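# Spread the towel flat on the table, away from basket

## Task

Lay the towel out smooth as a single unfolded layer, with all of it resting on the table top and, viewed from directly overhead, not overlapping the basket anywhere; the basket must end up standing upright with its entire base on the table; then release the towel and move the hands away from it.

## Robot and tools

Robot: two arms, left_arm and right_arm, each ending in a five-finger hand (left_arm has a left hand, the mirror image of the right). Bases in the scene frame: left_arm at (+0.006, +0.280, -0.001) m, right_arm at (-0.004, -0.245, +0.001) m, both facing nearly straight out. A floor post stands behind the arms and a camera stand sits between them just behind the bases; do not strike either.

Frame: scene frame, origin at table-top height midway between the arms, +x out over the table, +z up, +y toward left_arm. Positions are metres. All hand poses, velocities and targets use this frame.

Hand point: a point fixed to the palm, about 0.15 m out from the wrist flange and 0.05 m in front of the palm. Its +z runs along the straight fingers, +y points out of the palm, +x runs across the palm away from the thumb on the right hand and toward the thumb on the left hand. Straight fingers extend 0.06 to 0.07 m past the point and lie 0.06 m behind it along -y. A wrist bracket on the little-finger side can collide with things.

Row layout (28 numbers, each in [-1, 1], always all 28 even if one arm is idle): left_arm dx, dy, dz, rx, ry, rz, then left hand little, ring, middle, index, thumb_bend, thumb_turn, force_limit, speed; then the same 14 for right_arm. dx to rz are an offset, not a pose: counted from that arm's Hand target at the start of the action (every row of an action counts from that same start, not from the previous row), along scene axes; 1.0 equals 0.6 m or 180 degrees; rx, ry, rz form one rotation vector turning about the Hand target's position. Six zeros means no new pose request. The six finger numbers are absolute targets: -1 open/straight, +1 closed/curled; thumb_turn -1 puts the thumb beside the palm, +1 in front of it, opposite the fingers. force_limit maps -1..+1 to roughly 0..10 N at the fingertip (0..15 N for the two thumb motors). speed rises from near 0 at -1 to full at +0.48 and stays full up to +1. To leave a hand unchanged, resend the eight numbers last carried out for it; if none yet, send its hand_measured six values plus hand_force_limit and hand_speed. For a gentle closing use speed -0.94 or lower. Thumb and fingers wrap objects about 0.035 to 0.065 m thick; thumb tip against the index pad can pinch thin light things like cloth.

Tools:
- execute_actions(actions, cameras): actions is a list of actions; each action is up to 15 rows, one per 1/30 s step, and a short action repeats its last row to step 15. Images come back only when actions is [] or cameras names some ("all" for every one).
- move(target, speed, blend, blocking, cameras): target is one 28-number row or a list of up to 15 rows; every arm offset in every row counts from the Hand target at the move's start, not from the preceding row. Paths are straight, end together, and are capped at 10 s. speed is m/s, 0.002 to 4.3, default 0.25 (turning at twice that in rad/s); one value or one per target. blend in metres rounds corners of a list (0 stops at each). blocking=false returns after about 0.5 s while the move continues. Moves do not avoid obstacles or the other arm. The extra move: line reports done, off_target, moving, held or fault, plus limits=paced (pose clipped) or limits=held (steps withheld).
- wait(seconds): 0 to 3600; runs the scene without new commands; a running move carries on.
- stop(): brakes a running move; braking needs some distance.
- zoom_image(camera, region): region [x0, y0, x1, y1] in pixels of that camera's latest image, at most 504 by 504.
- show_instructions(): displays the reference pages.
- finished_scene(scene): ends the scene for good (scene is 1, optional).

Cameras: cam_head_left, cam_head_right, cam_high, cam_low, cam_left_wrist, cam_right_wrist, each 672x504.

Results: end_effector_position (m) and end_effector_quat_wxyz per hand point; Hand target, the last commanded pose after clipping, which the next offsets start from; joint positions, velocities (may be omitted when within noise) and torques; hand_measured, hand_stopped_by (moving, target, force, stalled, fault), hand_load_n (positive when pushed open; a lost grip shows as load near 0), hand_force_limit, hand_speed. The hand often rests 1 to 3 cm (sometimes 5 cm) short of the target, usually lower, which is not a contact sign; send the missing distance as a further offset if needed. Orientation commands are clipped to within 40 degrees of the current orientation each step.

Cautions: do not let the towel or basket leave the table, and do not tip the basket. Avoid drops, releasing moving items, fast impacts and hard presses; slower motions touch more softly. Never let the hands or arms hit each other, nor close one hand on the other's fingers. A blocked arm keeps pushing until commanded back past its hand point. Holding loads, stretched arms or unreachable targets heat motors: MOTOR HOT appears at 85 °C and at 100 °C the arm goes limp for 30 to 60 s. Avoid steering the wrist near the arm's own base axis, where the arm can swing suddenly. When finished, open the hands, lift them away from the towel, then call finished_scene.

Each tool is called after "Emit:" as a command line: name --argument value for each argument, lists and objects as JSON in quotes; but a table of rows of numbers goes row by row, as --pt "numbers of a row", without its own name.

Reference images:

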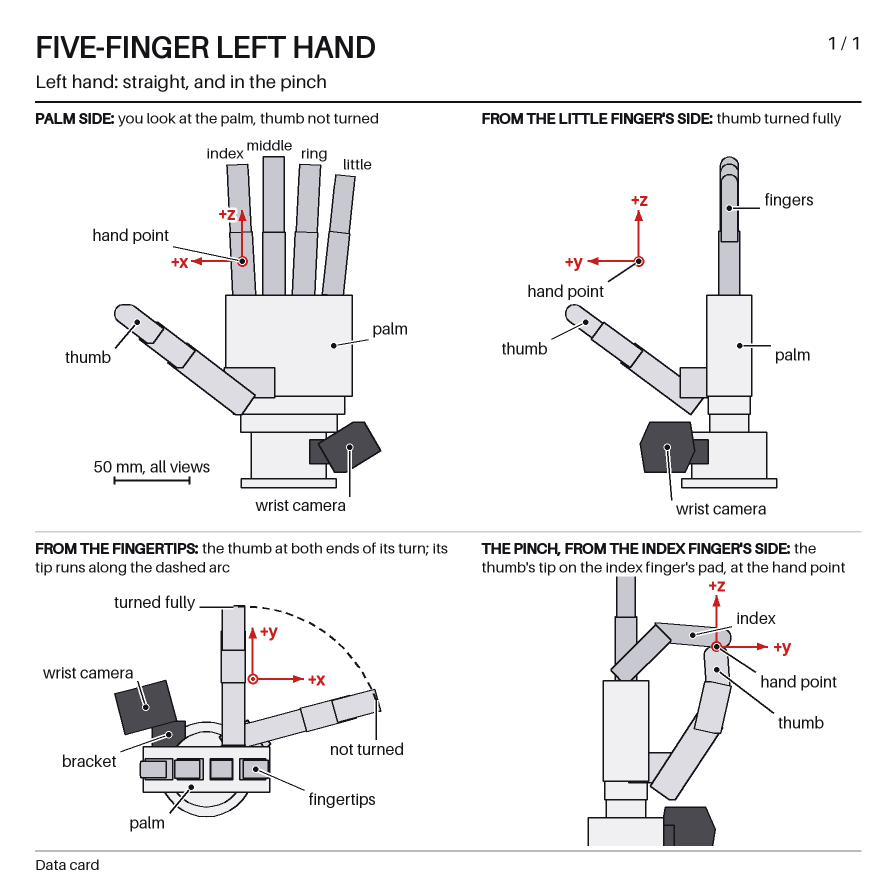

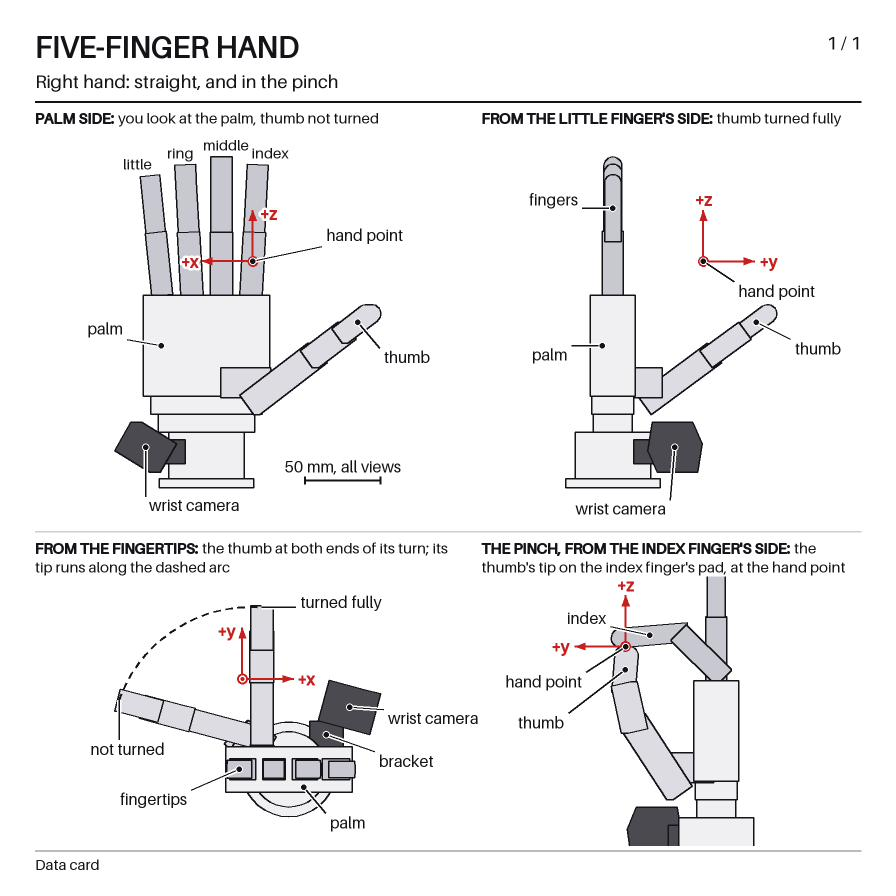

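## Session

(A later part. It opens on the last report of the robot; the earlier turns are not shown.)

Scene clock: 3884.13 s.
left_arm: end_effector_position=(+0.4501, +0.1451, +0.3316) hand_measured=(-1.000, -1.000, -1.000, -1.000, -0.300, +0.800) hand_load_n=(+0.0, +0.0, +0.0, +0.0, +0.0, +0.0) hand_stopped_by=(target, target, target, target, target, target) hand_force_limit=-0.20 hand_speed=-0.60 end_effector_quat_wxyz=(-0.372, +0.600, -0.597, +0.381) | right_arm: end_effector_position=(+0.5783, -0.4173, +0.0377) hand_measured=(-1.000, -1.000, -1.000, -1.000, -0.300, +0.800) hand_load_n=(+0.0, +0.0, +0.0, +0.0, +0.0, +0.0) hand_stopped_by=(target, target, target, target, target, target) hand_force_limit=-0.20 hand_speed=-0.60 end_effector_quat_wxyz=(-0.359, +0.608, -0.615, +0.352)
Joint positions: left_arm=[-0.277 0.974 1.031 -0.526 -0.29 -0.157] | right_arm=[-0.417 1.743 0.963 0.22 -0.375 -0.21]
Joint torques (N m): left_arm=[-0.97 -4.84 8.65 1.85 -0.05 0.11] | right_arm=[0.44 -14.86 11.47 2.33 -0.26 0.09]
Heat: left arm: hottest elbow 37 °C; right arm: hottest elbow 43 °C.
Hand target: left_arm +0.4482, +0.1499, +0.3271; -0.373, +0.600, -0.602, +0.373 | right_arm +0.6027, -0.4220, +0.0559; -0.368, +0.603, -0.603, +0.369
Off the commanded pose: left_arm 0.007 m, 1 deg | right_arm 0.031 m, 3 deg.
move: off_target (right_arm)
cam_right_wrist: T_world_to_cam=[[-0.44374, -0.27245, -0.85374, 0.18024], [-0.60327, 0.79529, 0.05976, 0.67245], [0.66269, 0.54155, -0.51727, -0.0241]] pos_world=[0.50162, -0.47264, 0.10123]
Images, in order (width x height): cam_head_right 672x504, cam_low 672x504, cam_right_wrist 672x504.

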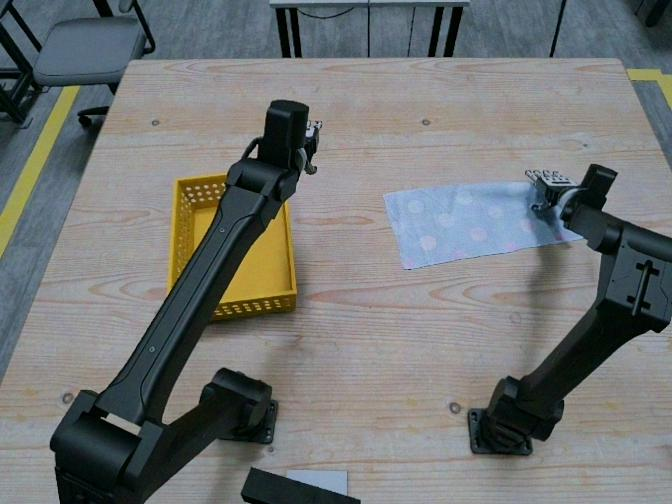

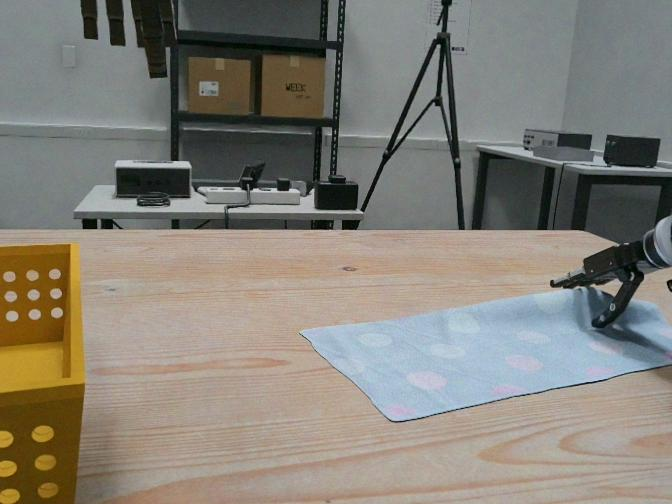

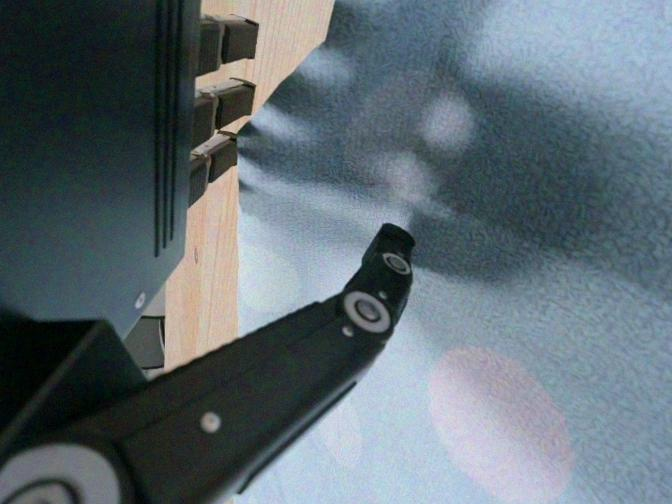

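Emit:
move --pt "0 0 0 0 0 0 -1 -1 -1 -1 -0.3 0.8 -0.2 -0.6 0 0 0.055 0 0 0 -1 -1 -1 -1 -0.3 0.8 -0.2 -0.6" --pt "0 0 0 0 0 0 -1 -1 -1 -1 -0.3 0.8 -0.2 -0.6 0.04 0 0.02 0 0 0 -1 -1 -1 -1 -0.3 0.8 -0.2 -0.6" --speed '[0.06,0.06]' --cameras '["cam_right_wrist","cam_low","cam_head_right"]'

Emit:
zoom_image --camera "cam_low" --region '[452, 200, 672, 400]'

Scene clock: 3892.17 s.
left_arm: end_effector_position=(+0.4501, +0.1451, +0.3316) hand_measured=(-1.000, -1.000, -1.000, -1.000, -0.300, +0.800) hand_load_n=(+0.0, +0.0, +0.0, -0.5, +0.0, +0.0) hand_stopped_by=(target, target, target, target, target, target) hand_force_limit=-0.20 hand_speed=-0.60 end_effector_quat_wxyz=(-0.372, +0.600, -0.597, +0.381) | right_arm: end_effector_position=(+0.5977, -0.4162, +0.0429) hand_measured=(-1.000, -1.000, -1.000, -1.000, -0.300, +0.800) hand_load_n=(+0.0, +0.0, +0.0, +0.0, +0.0, +0.0) hand_stopped_by=(target, target, target, target, target, target) hand_force_limit=-0.20 hand_speed=-0.60 end_effector_quat_wxyz=(-0.355, +0.610, -0.620, +0.343)
Joint positions: left_arm=[-0.277 0.974 1.031 -0.526 -0.29 -0.157] | right_arm=[-0.399 1.769 1.036 0.154 -0.359 -0.2]
Joint torques (N m): left_arm=[-1.03 -4.78 8.66 1.85 -0.04 0.12] | right_arm=[0.5 -16.21 12.01 3.03 -0.27 0.08]
Heat: left arm: hottest elbow 37 °C; right arm: hottest elbow 43 °C.
Hand target: left_arm +0.4482, +0.1499, +0.3271; -0.373, +0.600, -0.602, +0.373 | right_arm +0.6267, -0.4221, +0.0679; -0.369, +0.603, -0.603, +0.369
Off the commanded pose: left_arm 0.007 m, 1 deg | right_arm 0.039 m, 4 deg.
move: off_target (right_arm)
cam_right_wrist: T_world_to_cam=[[-0.46249, -0.2648, -0.84616, 0.20765], [-0.60164, 0.79474, 0.08013, 0.68093], [0.65126, 0.54614, -0.52687, -0.02568]] pos_world=[0.52243, -0.47215, 0.10761]
Images, in order (width x height): cam_head_right 672x504, cam_low 672x504, cam_right_wrist 672x504.

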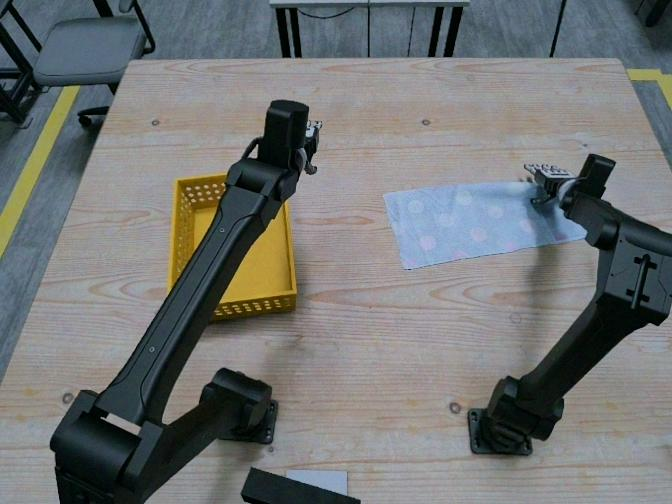

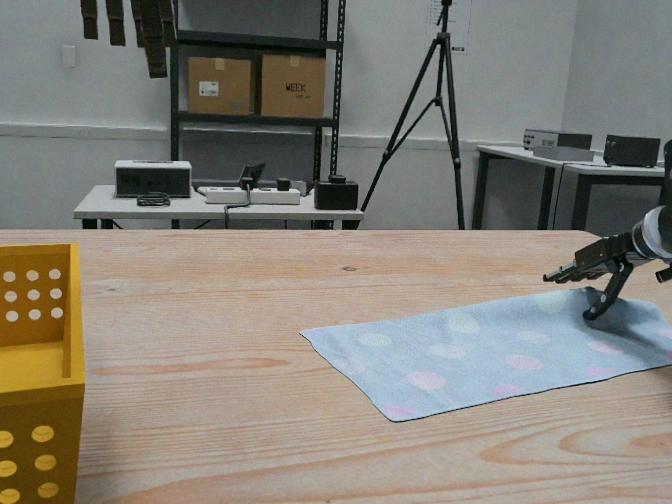

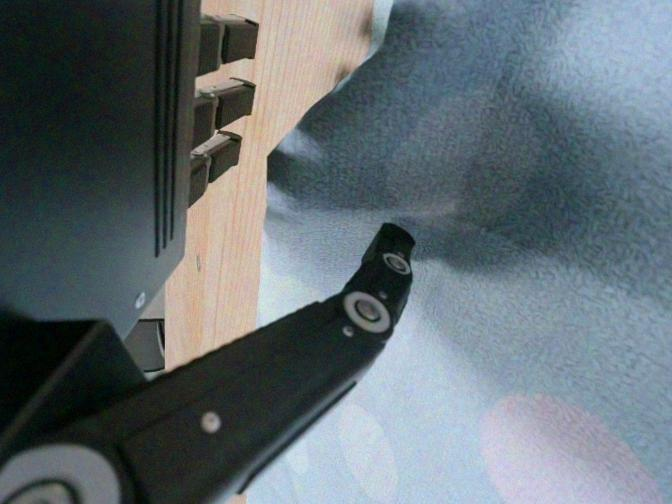

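Scaled by 2.291 from the camera's image (finer frame: 960x720).

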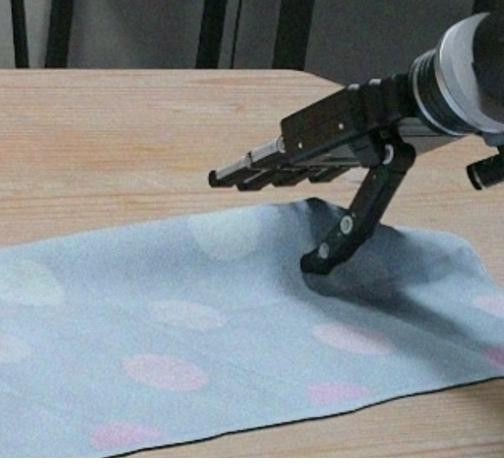

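Emit:
move --target '[0,0,0,0,0,0,-1,-1,-1,-1,-0.3,0.8,-0.2,-0.6,0,0,0,0,0,0,-1,-1,-1,0.5,-0.3,0.8,-0.2,-0.6]' --speed '[0.06]' --cameras '["cam_right_wrist","cam_low","cam_head_right"]'

Emit:
zoom_image --camera "cam_low" --region '[452, 200, 672, 400]'

Emit:
zoom_image --camera "cam_right_wrist" --region '[172, 54, 672, 454]'

Scene clock: 3899.70 s.
left_arm: end_effector_position=(+0.4501, +0.1451, +0.3316) hand_measured=(-1.000, -1.000, -1.000, -1.000, -0.300, +0.800) hand_load_n=(+0.0, +0.0, +0.0, +0.0, +0.0, +0.0) hand_stopped_by=(target, target, target, target, target, target) hand_force_limit=-0.20 hand_speed=-0.60 end_effector_quat_wxyz=(-0.372, +0.600, -0.597, +0.381) | right_arm: end_effector_position=(+0.5977, -0.4162, +0.0429) hand_measured=(-1.000, -1.000, -1.000, +0.286, -0.300, +0.800) hand_load_n=(+0.0, +0.0, +0.0, +3.5, +3.0, +0.0) hand_stopped_by=(target, target, target, force, target, target) hand_force_limit=-0.20 hand_speed=-0.60 end_effector_quat_wxyz=(-0.355, +0.609, -0.621, +0.343)
Joint positions: left_arm=[-0.277 0.974 1.031 -0.526 -0.29 -0.157] | right_arm=[-0.399 1.769 1.036 0.154 -0.358 -0.2]
Joint torques (N m): left_arm=[-0.97 -4.84 8.65 1.85 -0.05 0.12] | right_arm=[0.5 -15.56 11.93 3.03 -0.27 0.08]
Heat: left arm: hottest elbow 37 °C; right arm: hottest elbow 42 °C.
Hand target: left_arm +0.4482, +0.1499, +0.3271; -0.373, +0.600, -0.602, +0.373 | right_arm +0.6267, -0.4221, +0.0679; -0.368, +0.603, -0.603, +0.369
Off the commanded pose: left_arm 0.007 m, 1 deg | right_arm 0.039 m, 4 deg.
move: done
cam_right_wrist: T_world_to_cam=[[-0.46275, -0.26409, -0.84624, 0.20813], [-0.60109, 0.79511, 0.08056, 0.68077], [0.65158, 0.54594, -0.52668, -0.02597]] pos_world=[0.52243, -0.47215, 0.10761]
Images, in order (width x height): cam_head_right 672x504, cam_low 672x504, cam_right_wrist 672x504.

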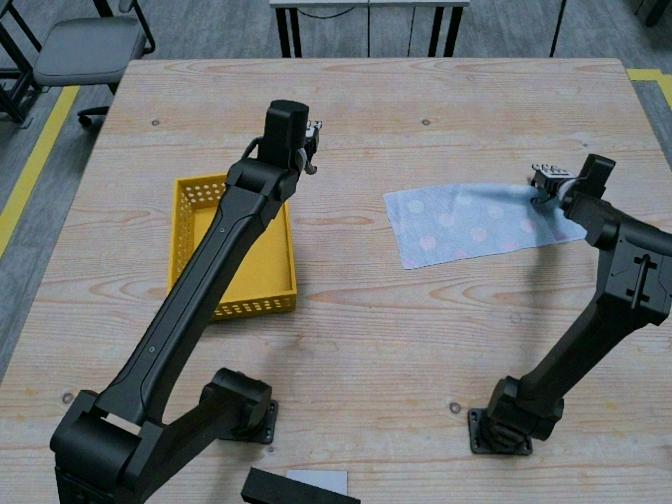

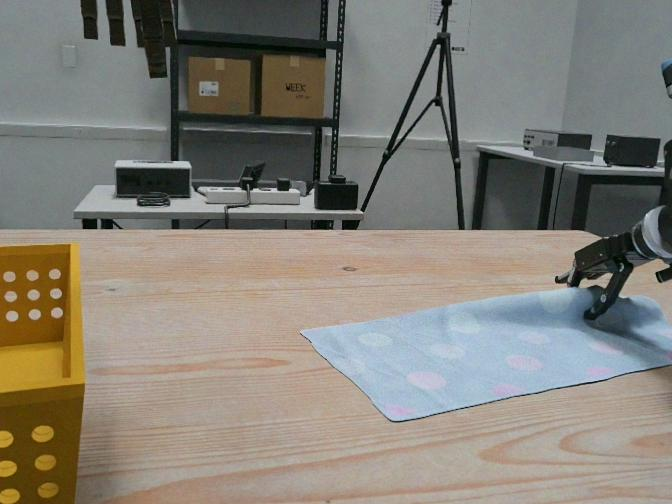

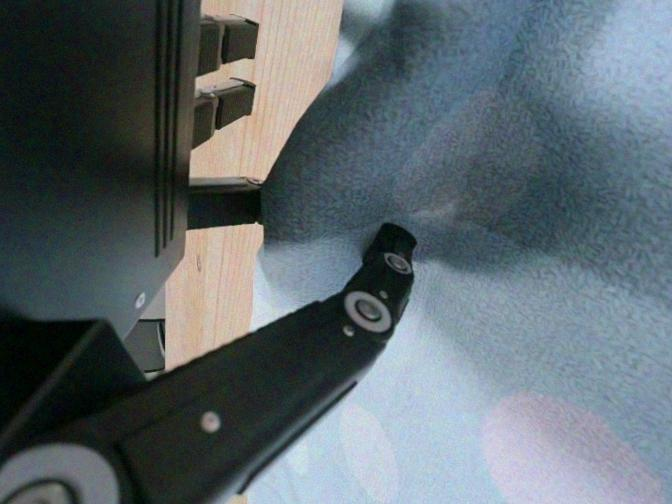

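Scaled by 2.291 from the camera's image (finer frame: 960x720).

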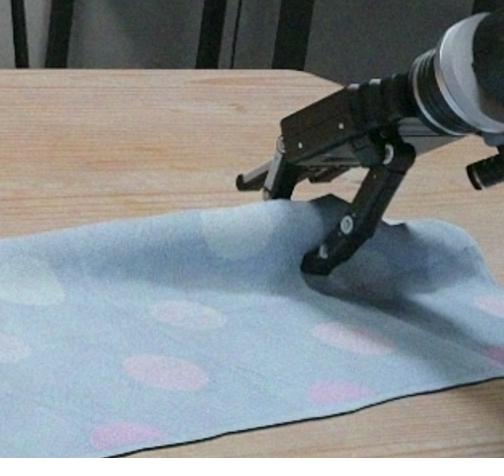

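Scaled by 1.008 from the camera's image (finer frame: 960x720).

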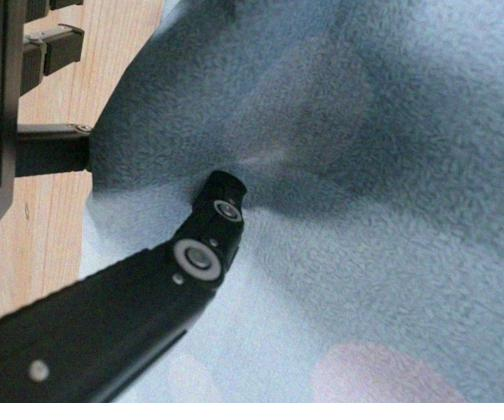

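Emit:
move --pt "0 0 0 0 0 0 -1 -1 -1 -1 -0.3 0.8 -0.2 -0.6 -0.05 0 0.33 0 0 0 -1 -1 -1 0.5 -0.3 0.8 -0.2 -0.6" --pt "0 0 0 0 0 0 -1 -1 -1 -1 -0.3 0.8 -0.2 -0.6 -0.21 0.237 0.937 0 0 0 -1 -1 -1 0.5 -0.3 0.8 -0.2 -0.6" --speed '[0.12,0.15]' --blend 0.05 --cameras '["all"]'

Scene clock: 3917.57 s.
left_arm: end_effector_position=(+0.4501, +0.1451, +0.3316) hand_measured=(-1.000, -1.000, -1.000, -1.000, -0.300, +0.800) hand_load_n=(+0.0, +0.0, +0.0, +0.0, +0.0, +0.0) hand_stopped_by=(target, target, target, target, target, target) hand_force_limit=-0.20 hand_speed=-0.60 end_effector_quat_wxyz=(-0.372, +0.600, -0.597, +0.381) | right_arm: end_effector_position=(+0.5046, -0.2857, +0.6073) hand_measured=(-1.000, -1.000, -1.000, +0.286, -0.300, +0.800) hand_load_n=(+0.0, +0.0, +0.0, +3.5, +3.5, +0.0) hand_stopped_by=(target, target, target, force, target, target) hand_force_limit=-0.20 hand_speed=-0.60 end_effector_quat_wxyz=(-0.356, +0.609, -0.612, +0.357)
Joint positions: left_arm=[-0.277 0.974 1.031 -0.526 -0.29 -0.157] | right_arm=[-0.174 1.461 2.269 -1.329 -0.161 -0.091]
Joint torques (N m): left_arm=[-0.97 -4.84 8.66 1.85 -0.05 0.11] | right_arm=[0.38 -10.46 12.15 1.68 -0.19 0.09]
Heat: left arm: hottest elbow 37 °C; right arm: hottest elbow 42 °C.
Hand target: left_arm +0.4482, +0.1499, +0.3271; -0.373, +0.600, -0.602, +0.373 | right_arm +0.5006, -0.2799, +0.6301; -0.368, +0.603, -0.603, +0.369
Off the commanded pose: left_arm 0.007 m, 1 deg | right_arm 0.024 m, 2 deg.
move: off_target (right_arm)
cam_left_wrist: T_world_to_cam=[[0.42558, -0.18936, 0.88488, -0.46], [-0.52028, -0.85128, 0.06806, 0.34029], [0.7404, -0.48935, -0.46081, -0.0022]] pos_world=[0.37444, 0.2015, 0.38288]
cam_right_wrist: T_world_to_cam=[[-0.44113, -0.28344, -0.85151, 0.66393], [-0.60357, 0.79588, 0.04776, 0.49694], [0.66416, 0.53501, -0.52216, 0.24843]] pos_world=[0.42782, -0.34023, 0.67133]

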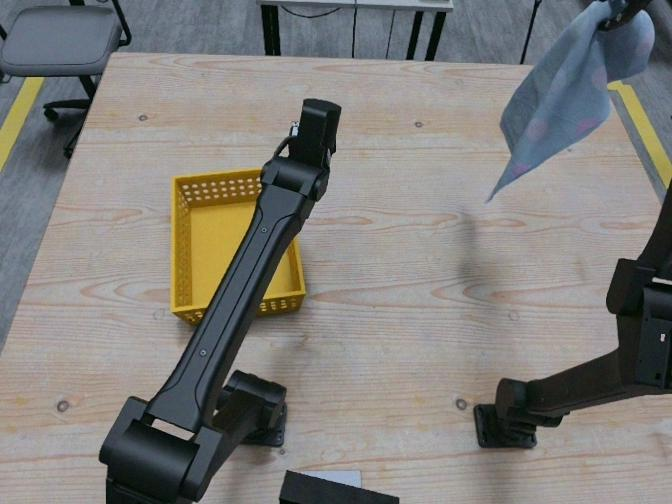

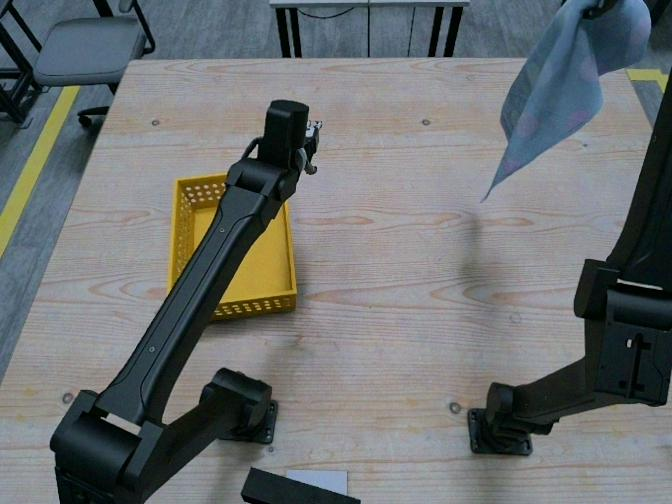

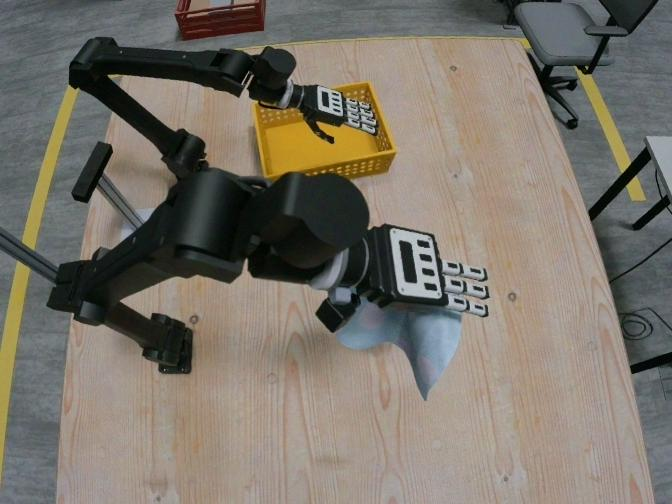

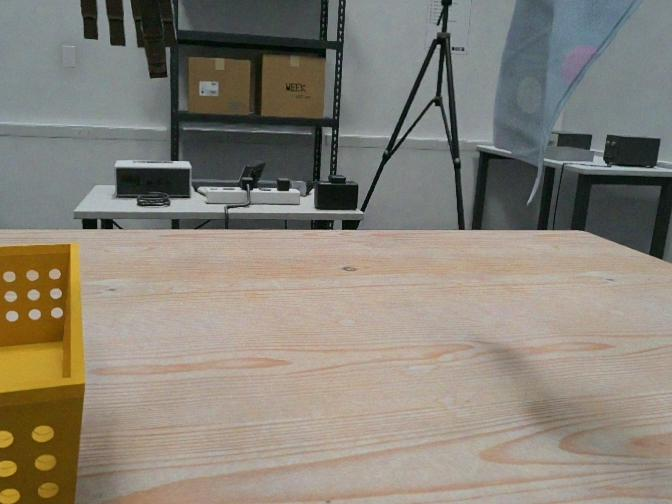

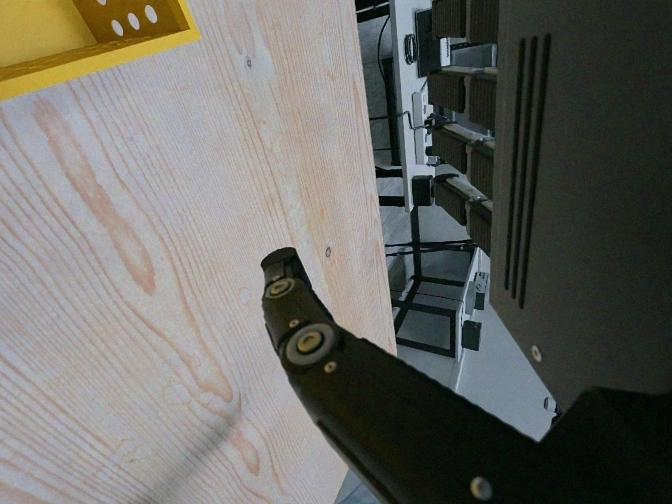

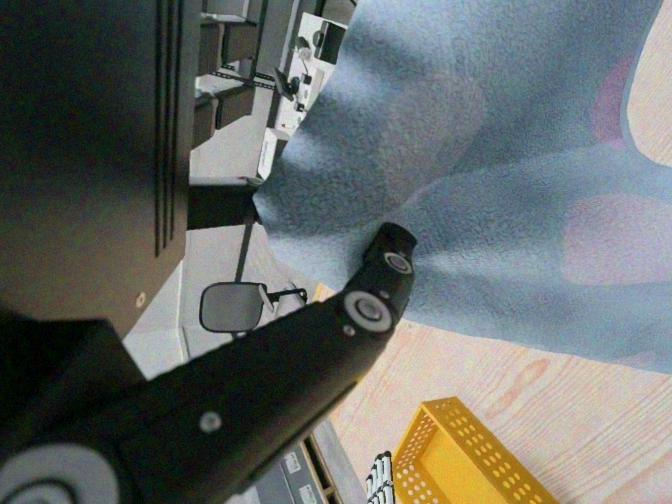

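Emit:
zoom_image --camera "cam_head_left" --region '[460, 0, 672, 220]'

Emit:
zoom_image --camera "cam_head_right" --region '[460, 0, 672, 220]'

Emit:
zoom_image --camera "cam_low" --region '[450, 0, 672, 220]'

Emit:
zoom_image --camera "cam_high" --region '[320, 280, 490, 420]'

Scaled by 2.291 from the camera's image (finer frame: 960x720).

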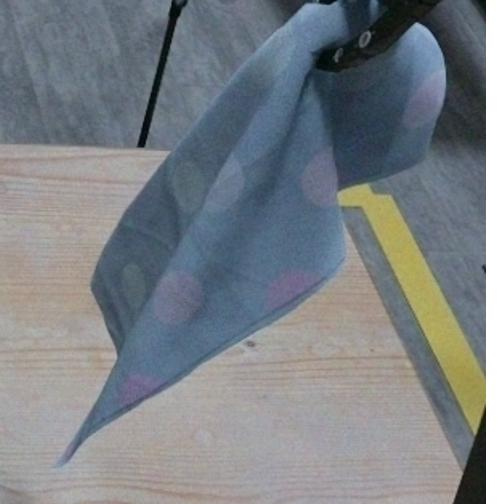

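Scaled by 2.291 from the camera's image (finer frame: 960x720).

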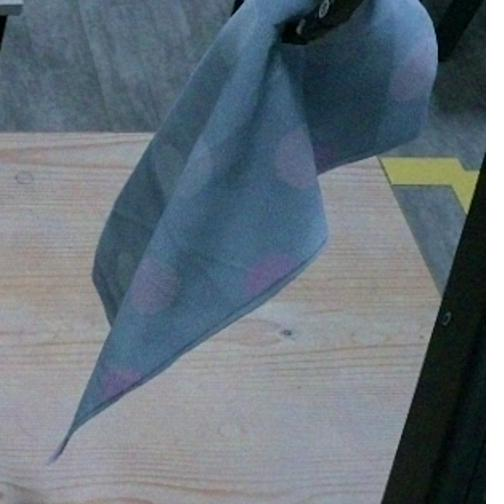

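Scaled by 2.270 from the camera's image (finer frame: 960x720).

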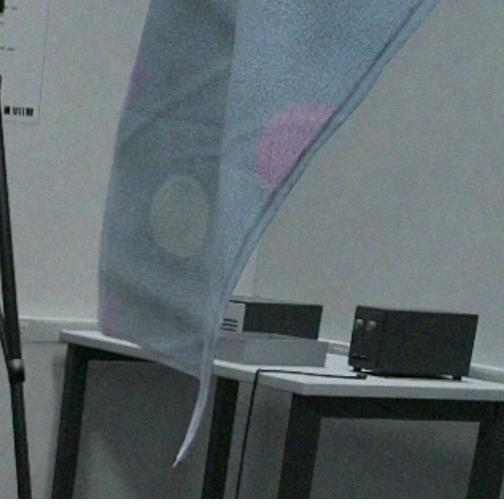

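Scaled by 2.965 from the camera's image (finer frame: 960x720).

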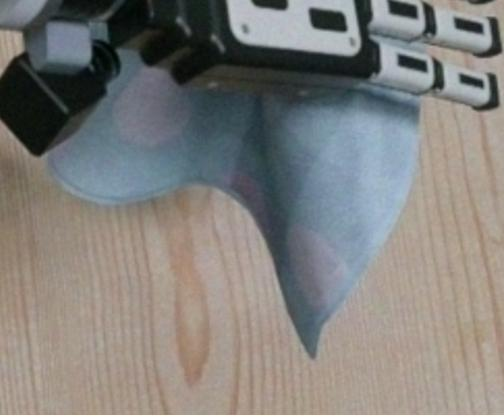

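Emit:
move --target '[0,0,0,0,0,0,-1,-1,-1,-1,-0.3,0.8,-0.2,-0.6,-0.02,0.05,0.02,0,0,0.333,-1,-1,-1,0.5,-0.3,0.8,-0.2,-0.6]' --speed '[0.2]' --cameras '["all"]'

Emit:
zoom_image --camera "cam_head_left" --region '[440, 0, 640, 220]'

Emit:
zoom_image --camera "cam_low" --region '[430, 0, 672, 220]'

Scene clock: 3946.43 s.
left_arm: end_effector_position=(+0.4501, +0.1451, +0.3316) hand_measured=(-1.000, -1.000, -1.000, -1.000, -0.300, +0.800) hand_load_n=(+0.0, +0.0, +0.0, +0.0, +0.0, +0.0) hand_stopped_by=(target, target, target, target, target, target) hand_force_limit=-0.20 hand_speed=-0.60 end_effector_quat_wxyz=(-0.372, +0.600, -0.597, +0.381) | right_arm: end_effector_position=(+0.4879, -0.2445, +0.6426) hand_measured=(-1.000, -1.000, -1.000, +0.286, -0.300, +0.800) hand_load_n=(+0.0, +0.0, +0.0, +3.5, +3.0, +0.0) hand_stopped_by=(target, target, target, force, target, target) hand_force_limit=-0.20 hand_speed=-0.60 end_effector_quat_wxyz=(-0.556, +0.763, -0.243, +0.221)
Joint positions: left_arm=[-0.277 0.974 1.031 -0.526 -0.29 -0.157] | right_arm=[-0.332 1.764 2.737 -1.697 -1.129 -0.744]
Joint torques (N m): left_arm=[-0.97 -4.78 8.66 1.85 -0.05 0.12] | right_arm=[-1.26 -13.51 7.1 1.09 -0.81 -0.09]
Heat: left arm: hottest elbow 37 °C; right arm: hottest elbow 42 °C.
Hand target: left_arm +0.4482, +0.1499, +0.3271; -0.373, +0.600, -0.602, +0.373 | right_arm +0.4886, -0.2499, +0.6422; -0.504, +0.824, -0.221, +0.136
Off the commanded pose: left_arm 0.007 m, 1 deg | right_arm 0.005 m, 14 deg.
joint sent to its limit (right arm) — joint 4 (wrist pitch), lower limit. The joint targets are off in orientation, not in position.
move: off_target (right_arm)
cam_left_wrist: T_world_to_cam=[[0.42558, -0.18936, 0.88488, -0.46], [-0.52028, -0.85128, 0.06806, 0.34029], [0.7404, -0.48935, -0.46081, -0.0022]] pos_world=[0.37444, 0.2015, 0.38288]
cam_right_wrist: T_world_to_cam=[[0.1246, -0.40168, -0.90726, 0.42919], [-0.98981, 0.01316, -0.14176, 0.57122], [0.06889, 0.91568, -0.39595, 0.55833]] pos_world=[0.47347, -0.34638, 0.69143]

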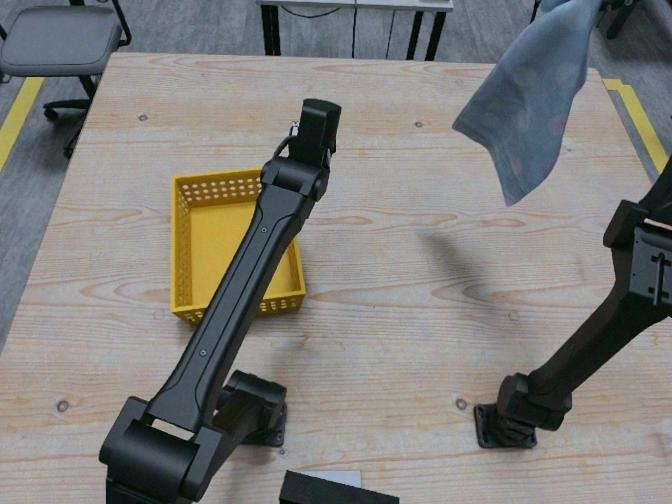

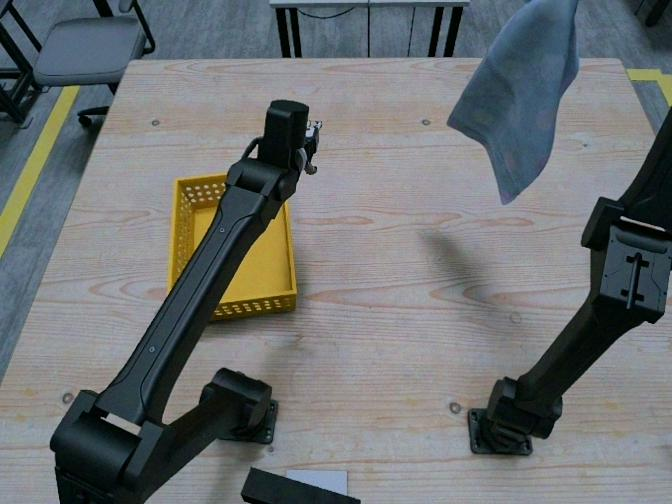

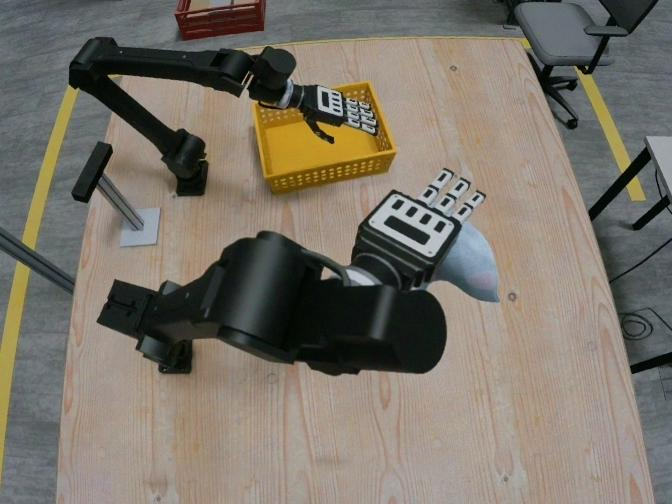

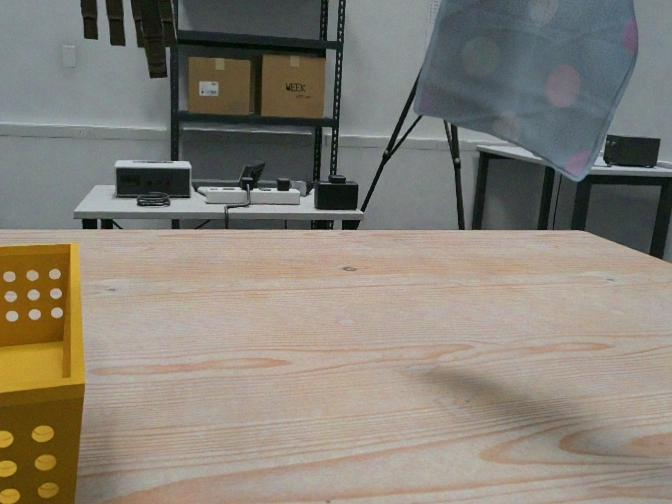

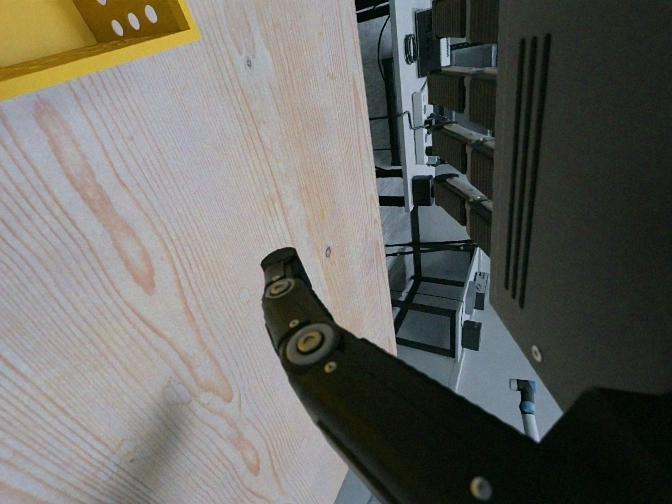

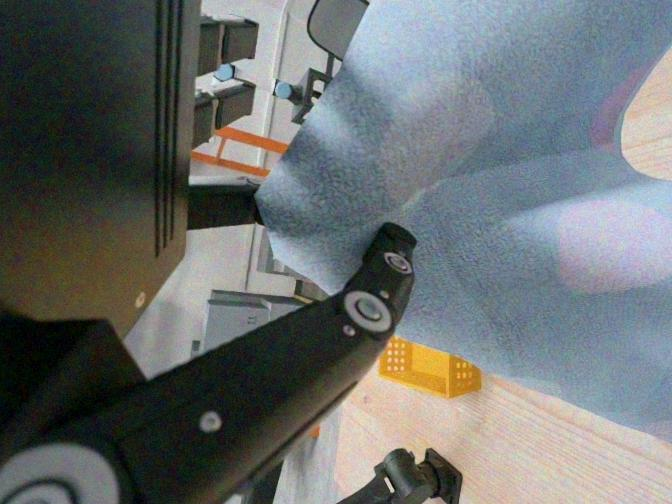

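Scaled by 2.291 from the camera's image (finer frame: 960x720).

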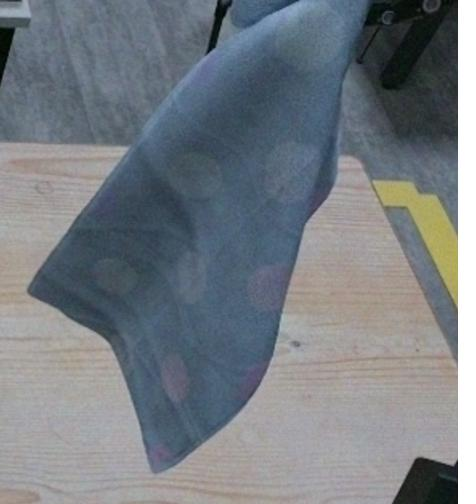

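Scaled by 2.083 from the camera's image (finer frame: 960x720).

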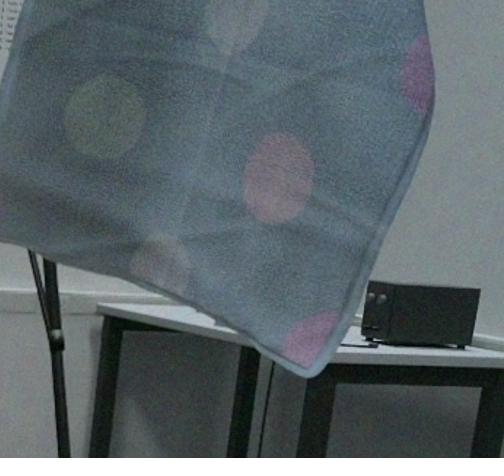

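Emit:
move --target '[0.128,-0.3,0.013,-0.4854,0.1427,-0.1413,-1,-1,-1,-1,-0.3,0.8,-0.2,-0.4,0,0,0,0,0,0,-1,-1,-1,0.5,-0.3,0.8,-0.2,-0.6]' --speed '[0.2]' --cameras '["all"]'

Scene clock: 3976.37 s.
left_arm: end_effector_position=(+0.5250, -0.0258, +0.3427) hand_measured=(-1.000, -1.000, -1.000, -1.000, -0.300, +0.800) hand_load_n=(+0.0, +0.0, +0.0, +0.0, +0.0, -0.5) hand_stopped_by=(target, target, target, target, target, target) hand_force_limit=-0.20 hand_speed=-0.40 end_effector_quat_wxyz=(+0.342, +0.613, -0.350, +0.620) | right_arm: end_effector_position=(+0.4879, -0.2445, +0.6426) hand_measured=(-1.000, -1.000, -1.000, +0.286, -0.300, +0.800) hand_load_n=(+0.0, +0.0, +0.0, +3.5, +3.5, +0.0) hand_stopped_by=(target, target, target, force, target, target) hand_force_limit=-0.20 hand_speed=-0.60 end_effector_quat_wxyz=(-0.556, +0.763, -0.243, +0.221)
Joint positions: left_arm=[-0.172 1.549 1.005 0.548 0.797 -1.559] | right_arm=[-0.332 1.764 2.737 -1.697 -1.129 -0.744]
Joint torques (N m): left_arm=[-2.14 -9.93 7.27 2.84 -0.07 -0.13] | right_arm=[-1.2 -13.45 7.1 1.1 -0.78 -0.07]
Heat: left arm: hottest elbow 37 °C; right arm: hottest elbow 41 °C.
Hand target: left_arm +0.5249, -0.0302, +0.3348; +0.348, +0.616, -0.348, +0.615 | right_arm +0.4886, -0.2499, +0.6422; -0.504, +0.824, -0.221, +0.136
Off the commanded pose: left_arm 0.009 m, 1 deg | right_arm 0.005 m, 14 deg.
joint sent to its limit (right arm) — joint 4 (wrist pitch), lower limit. The joint targets are off in orientation, not in position.
move: done
cam_left_wrist: T_world_to_cam=[[0.83511, 0.50734, 0.2126, -0.50082], [-0.4141, 0.3254, 0.85008, -0.06039], [0.3621, -0.79794, 0.48184, -0.26851]] pos_world=[0.49046, 0.05948, 0.28718]
cam_right_wrist: T_world_to_cam=[[0.12522, -0.4021, -0.90699, 0.42856], [-0.98974, 0.01284, -0.14234, 0.57147], [0.06888, 0.91551, -0.39636, 0.55856]] pos_world=[0.47347, -0.34638, 0.69143]

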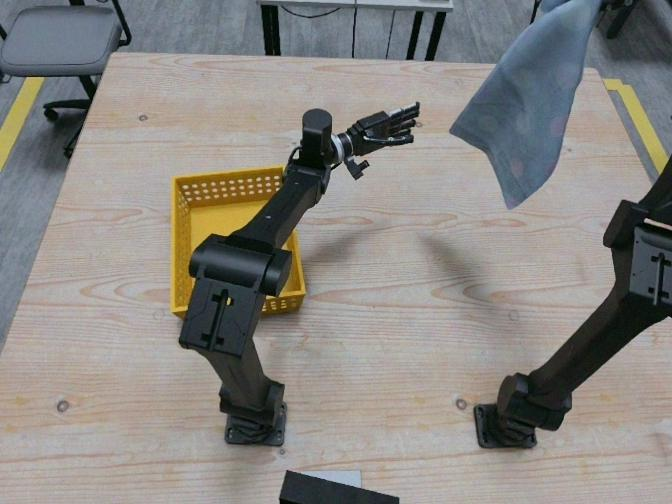

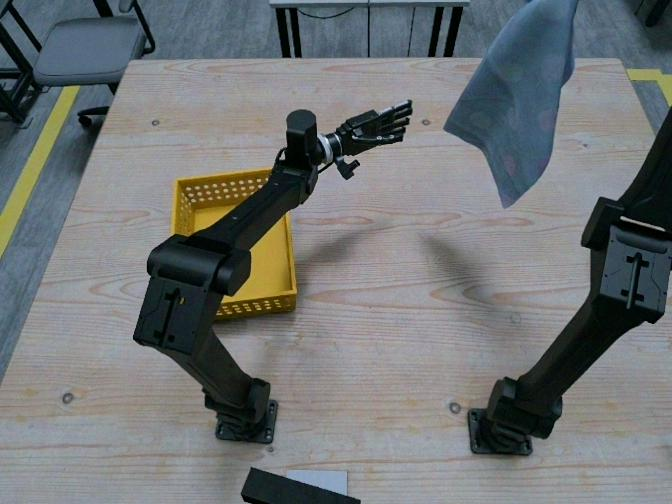

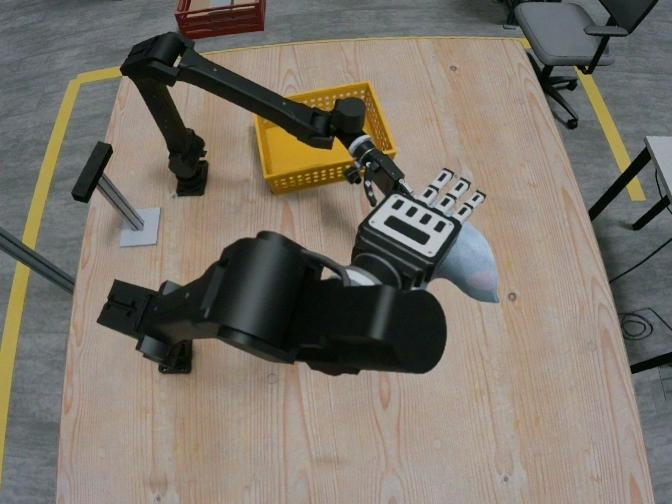

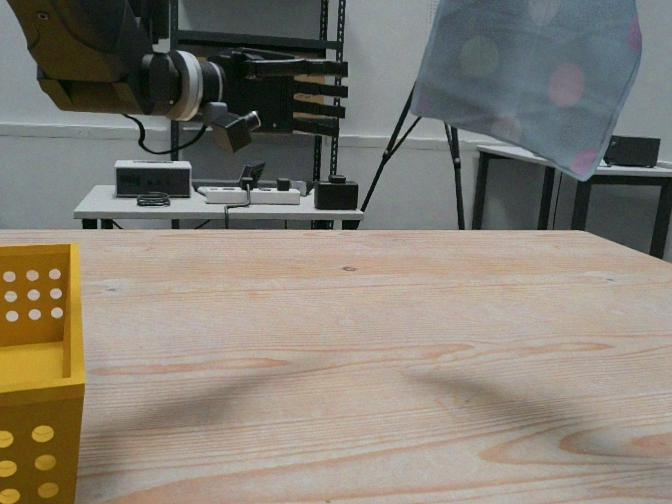

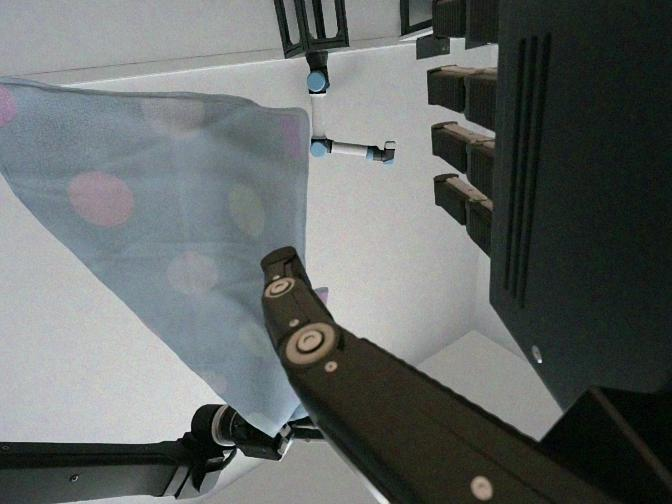

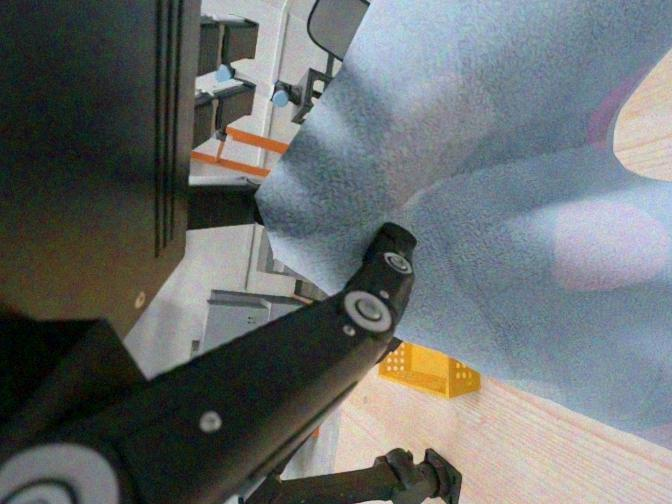

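Emit:
move --target '[0.068,-0.142,-0.015,0,0,0,-1,-1,-1,-1,-0.3,0.8,-0.2,-0.4,0,0,0,0,0,0,-1,-1,-1,0.5,-0.3,0.8,-0.2,-0.6]' --speed '[0.08]' --cameras '["cam_left_wrist","cam_low","cam_head_left"]'

Scene clock: 3991.00 s.
left_arm: end_effector_position=(+0.5570, -0.1082, +0.3148) hand_measured=(-1.000, -1.000, -1.000, -1.000, -0.300, +0.800) hand_load_n=(+0.0, +0.0, +0.0, +0.0, +0.0, +0.0) hand_stopped_by=(target, target, target, target, target, target) hand_force_limit=-0.20 hand_speed=-0.40 end_effector_quat_wxyz=(+0.345, +0.623, -0.349, +0.610) | right_arm: end_effector_position=(+0.4879, -0.2445, +0.6426) hand_measured=(-1.000, -1.000, -1.000, +0.286, -0.300, +0.800) hand_load_n=(+0.0, +0.0, +0.0, +3.5, +3.0, +0.0) hand_stopped_by=(target, target, target, force, target, target) hand_force_limit=-0.20 hand_speed=-0.60 end_effector_quat_wxyz=(-0.556, +0.763, -0.243, +0.221)
Joint positions: left_arm=[-0.308 1.709 1.137 0.548 0.662 -1.561] | right_arm=[-0.332 1.764 2.737 -1.697 -1.129 -0.744]
Joint torques (N m): left_arm=[-2.02 -11.99 10.95 2.14 -0.06 -0.12] | right_arm=[-1.2 -13.45 7.12 1.09 -0.79 -0.07]
Heat: left arm: hottest elbow 38 °C; right arm: hottest elbow 40 °C.
Hand target: left_arm +0.5659, -0.1153, +0.3258; +0.348, +0.616, -0.348, +0.616 | right_arm +0.4886, -0.2499, +0.6422; -0.504, +0.824, -0.221, +0.136
Off the commanded pose: left_arm 0.016 m, 1 deg | right_arm 0.005 m, 14 deg.
joint sent to its limit (right arm) — joint 4 (wrist pitch), lower limit. The joint targets are off in orientation, not in position.
move: off_target (left_arm)
cam_left_wrist: T_world_to_cam=[[0.84151, 0.50416, 0.19412, -0.47784], [-0.3906, 0.31955, 0.86332, -0.01448], [0.37322, -0.80232, 0.46582, -0.33401]] pos_world=[0.52111, -0.02244, 0.26084]
Images, in order (width x height): cam_head_left 672x504, cam_low 672x504, cam_left_wrist 672x504.

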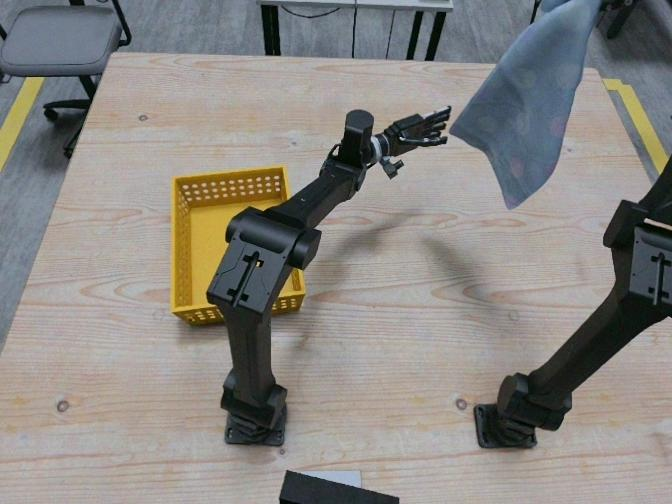

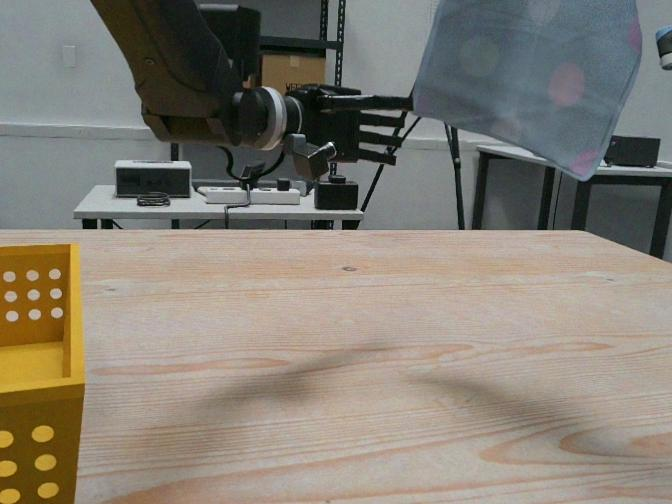

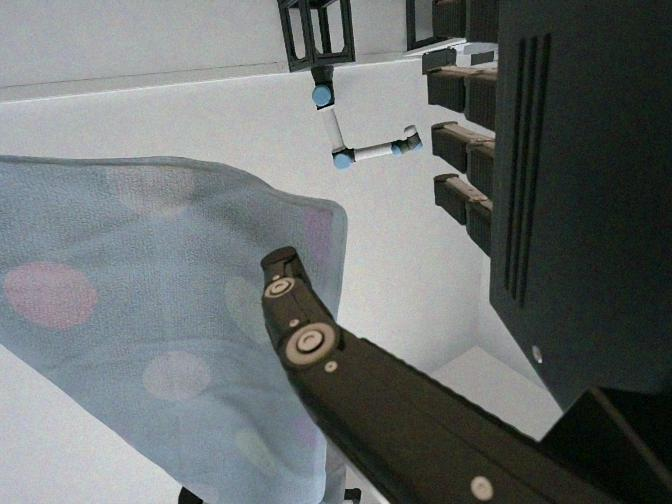

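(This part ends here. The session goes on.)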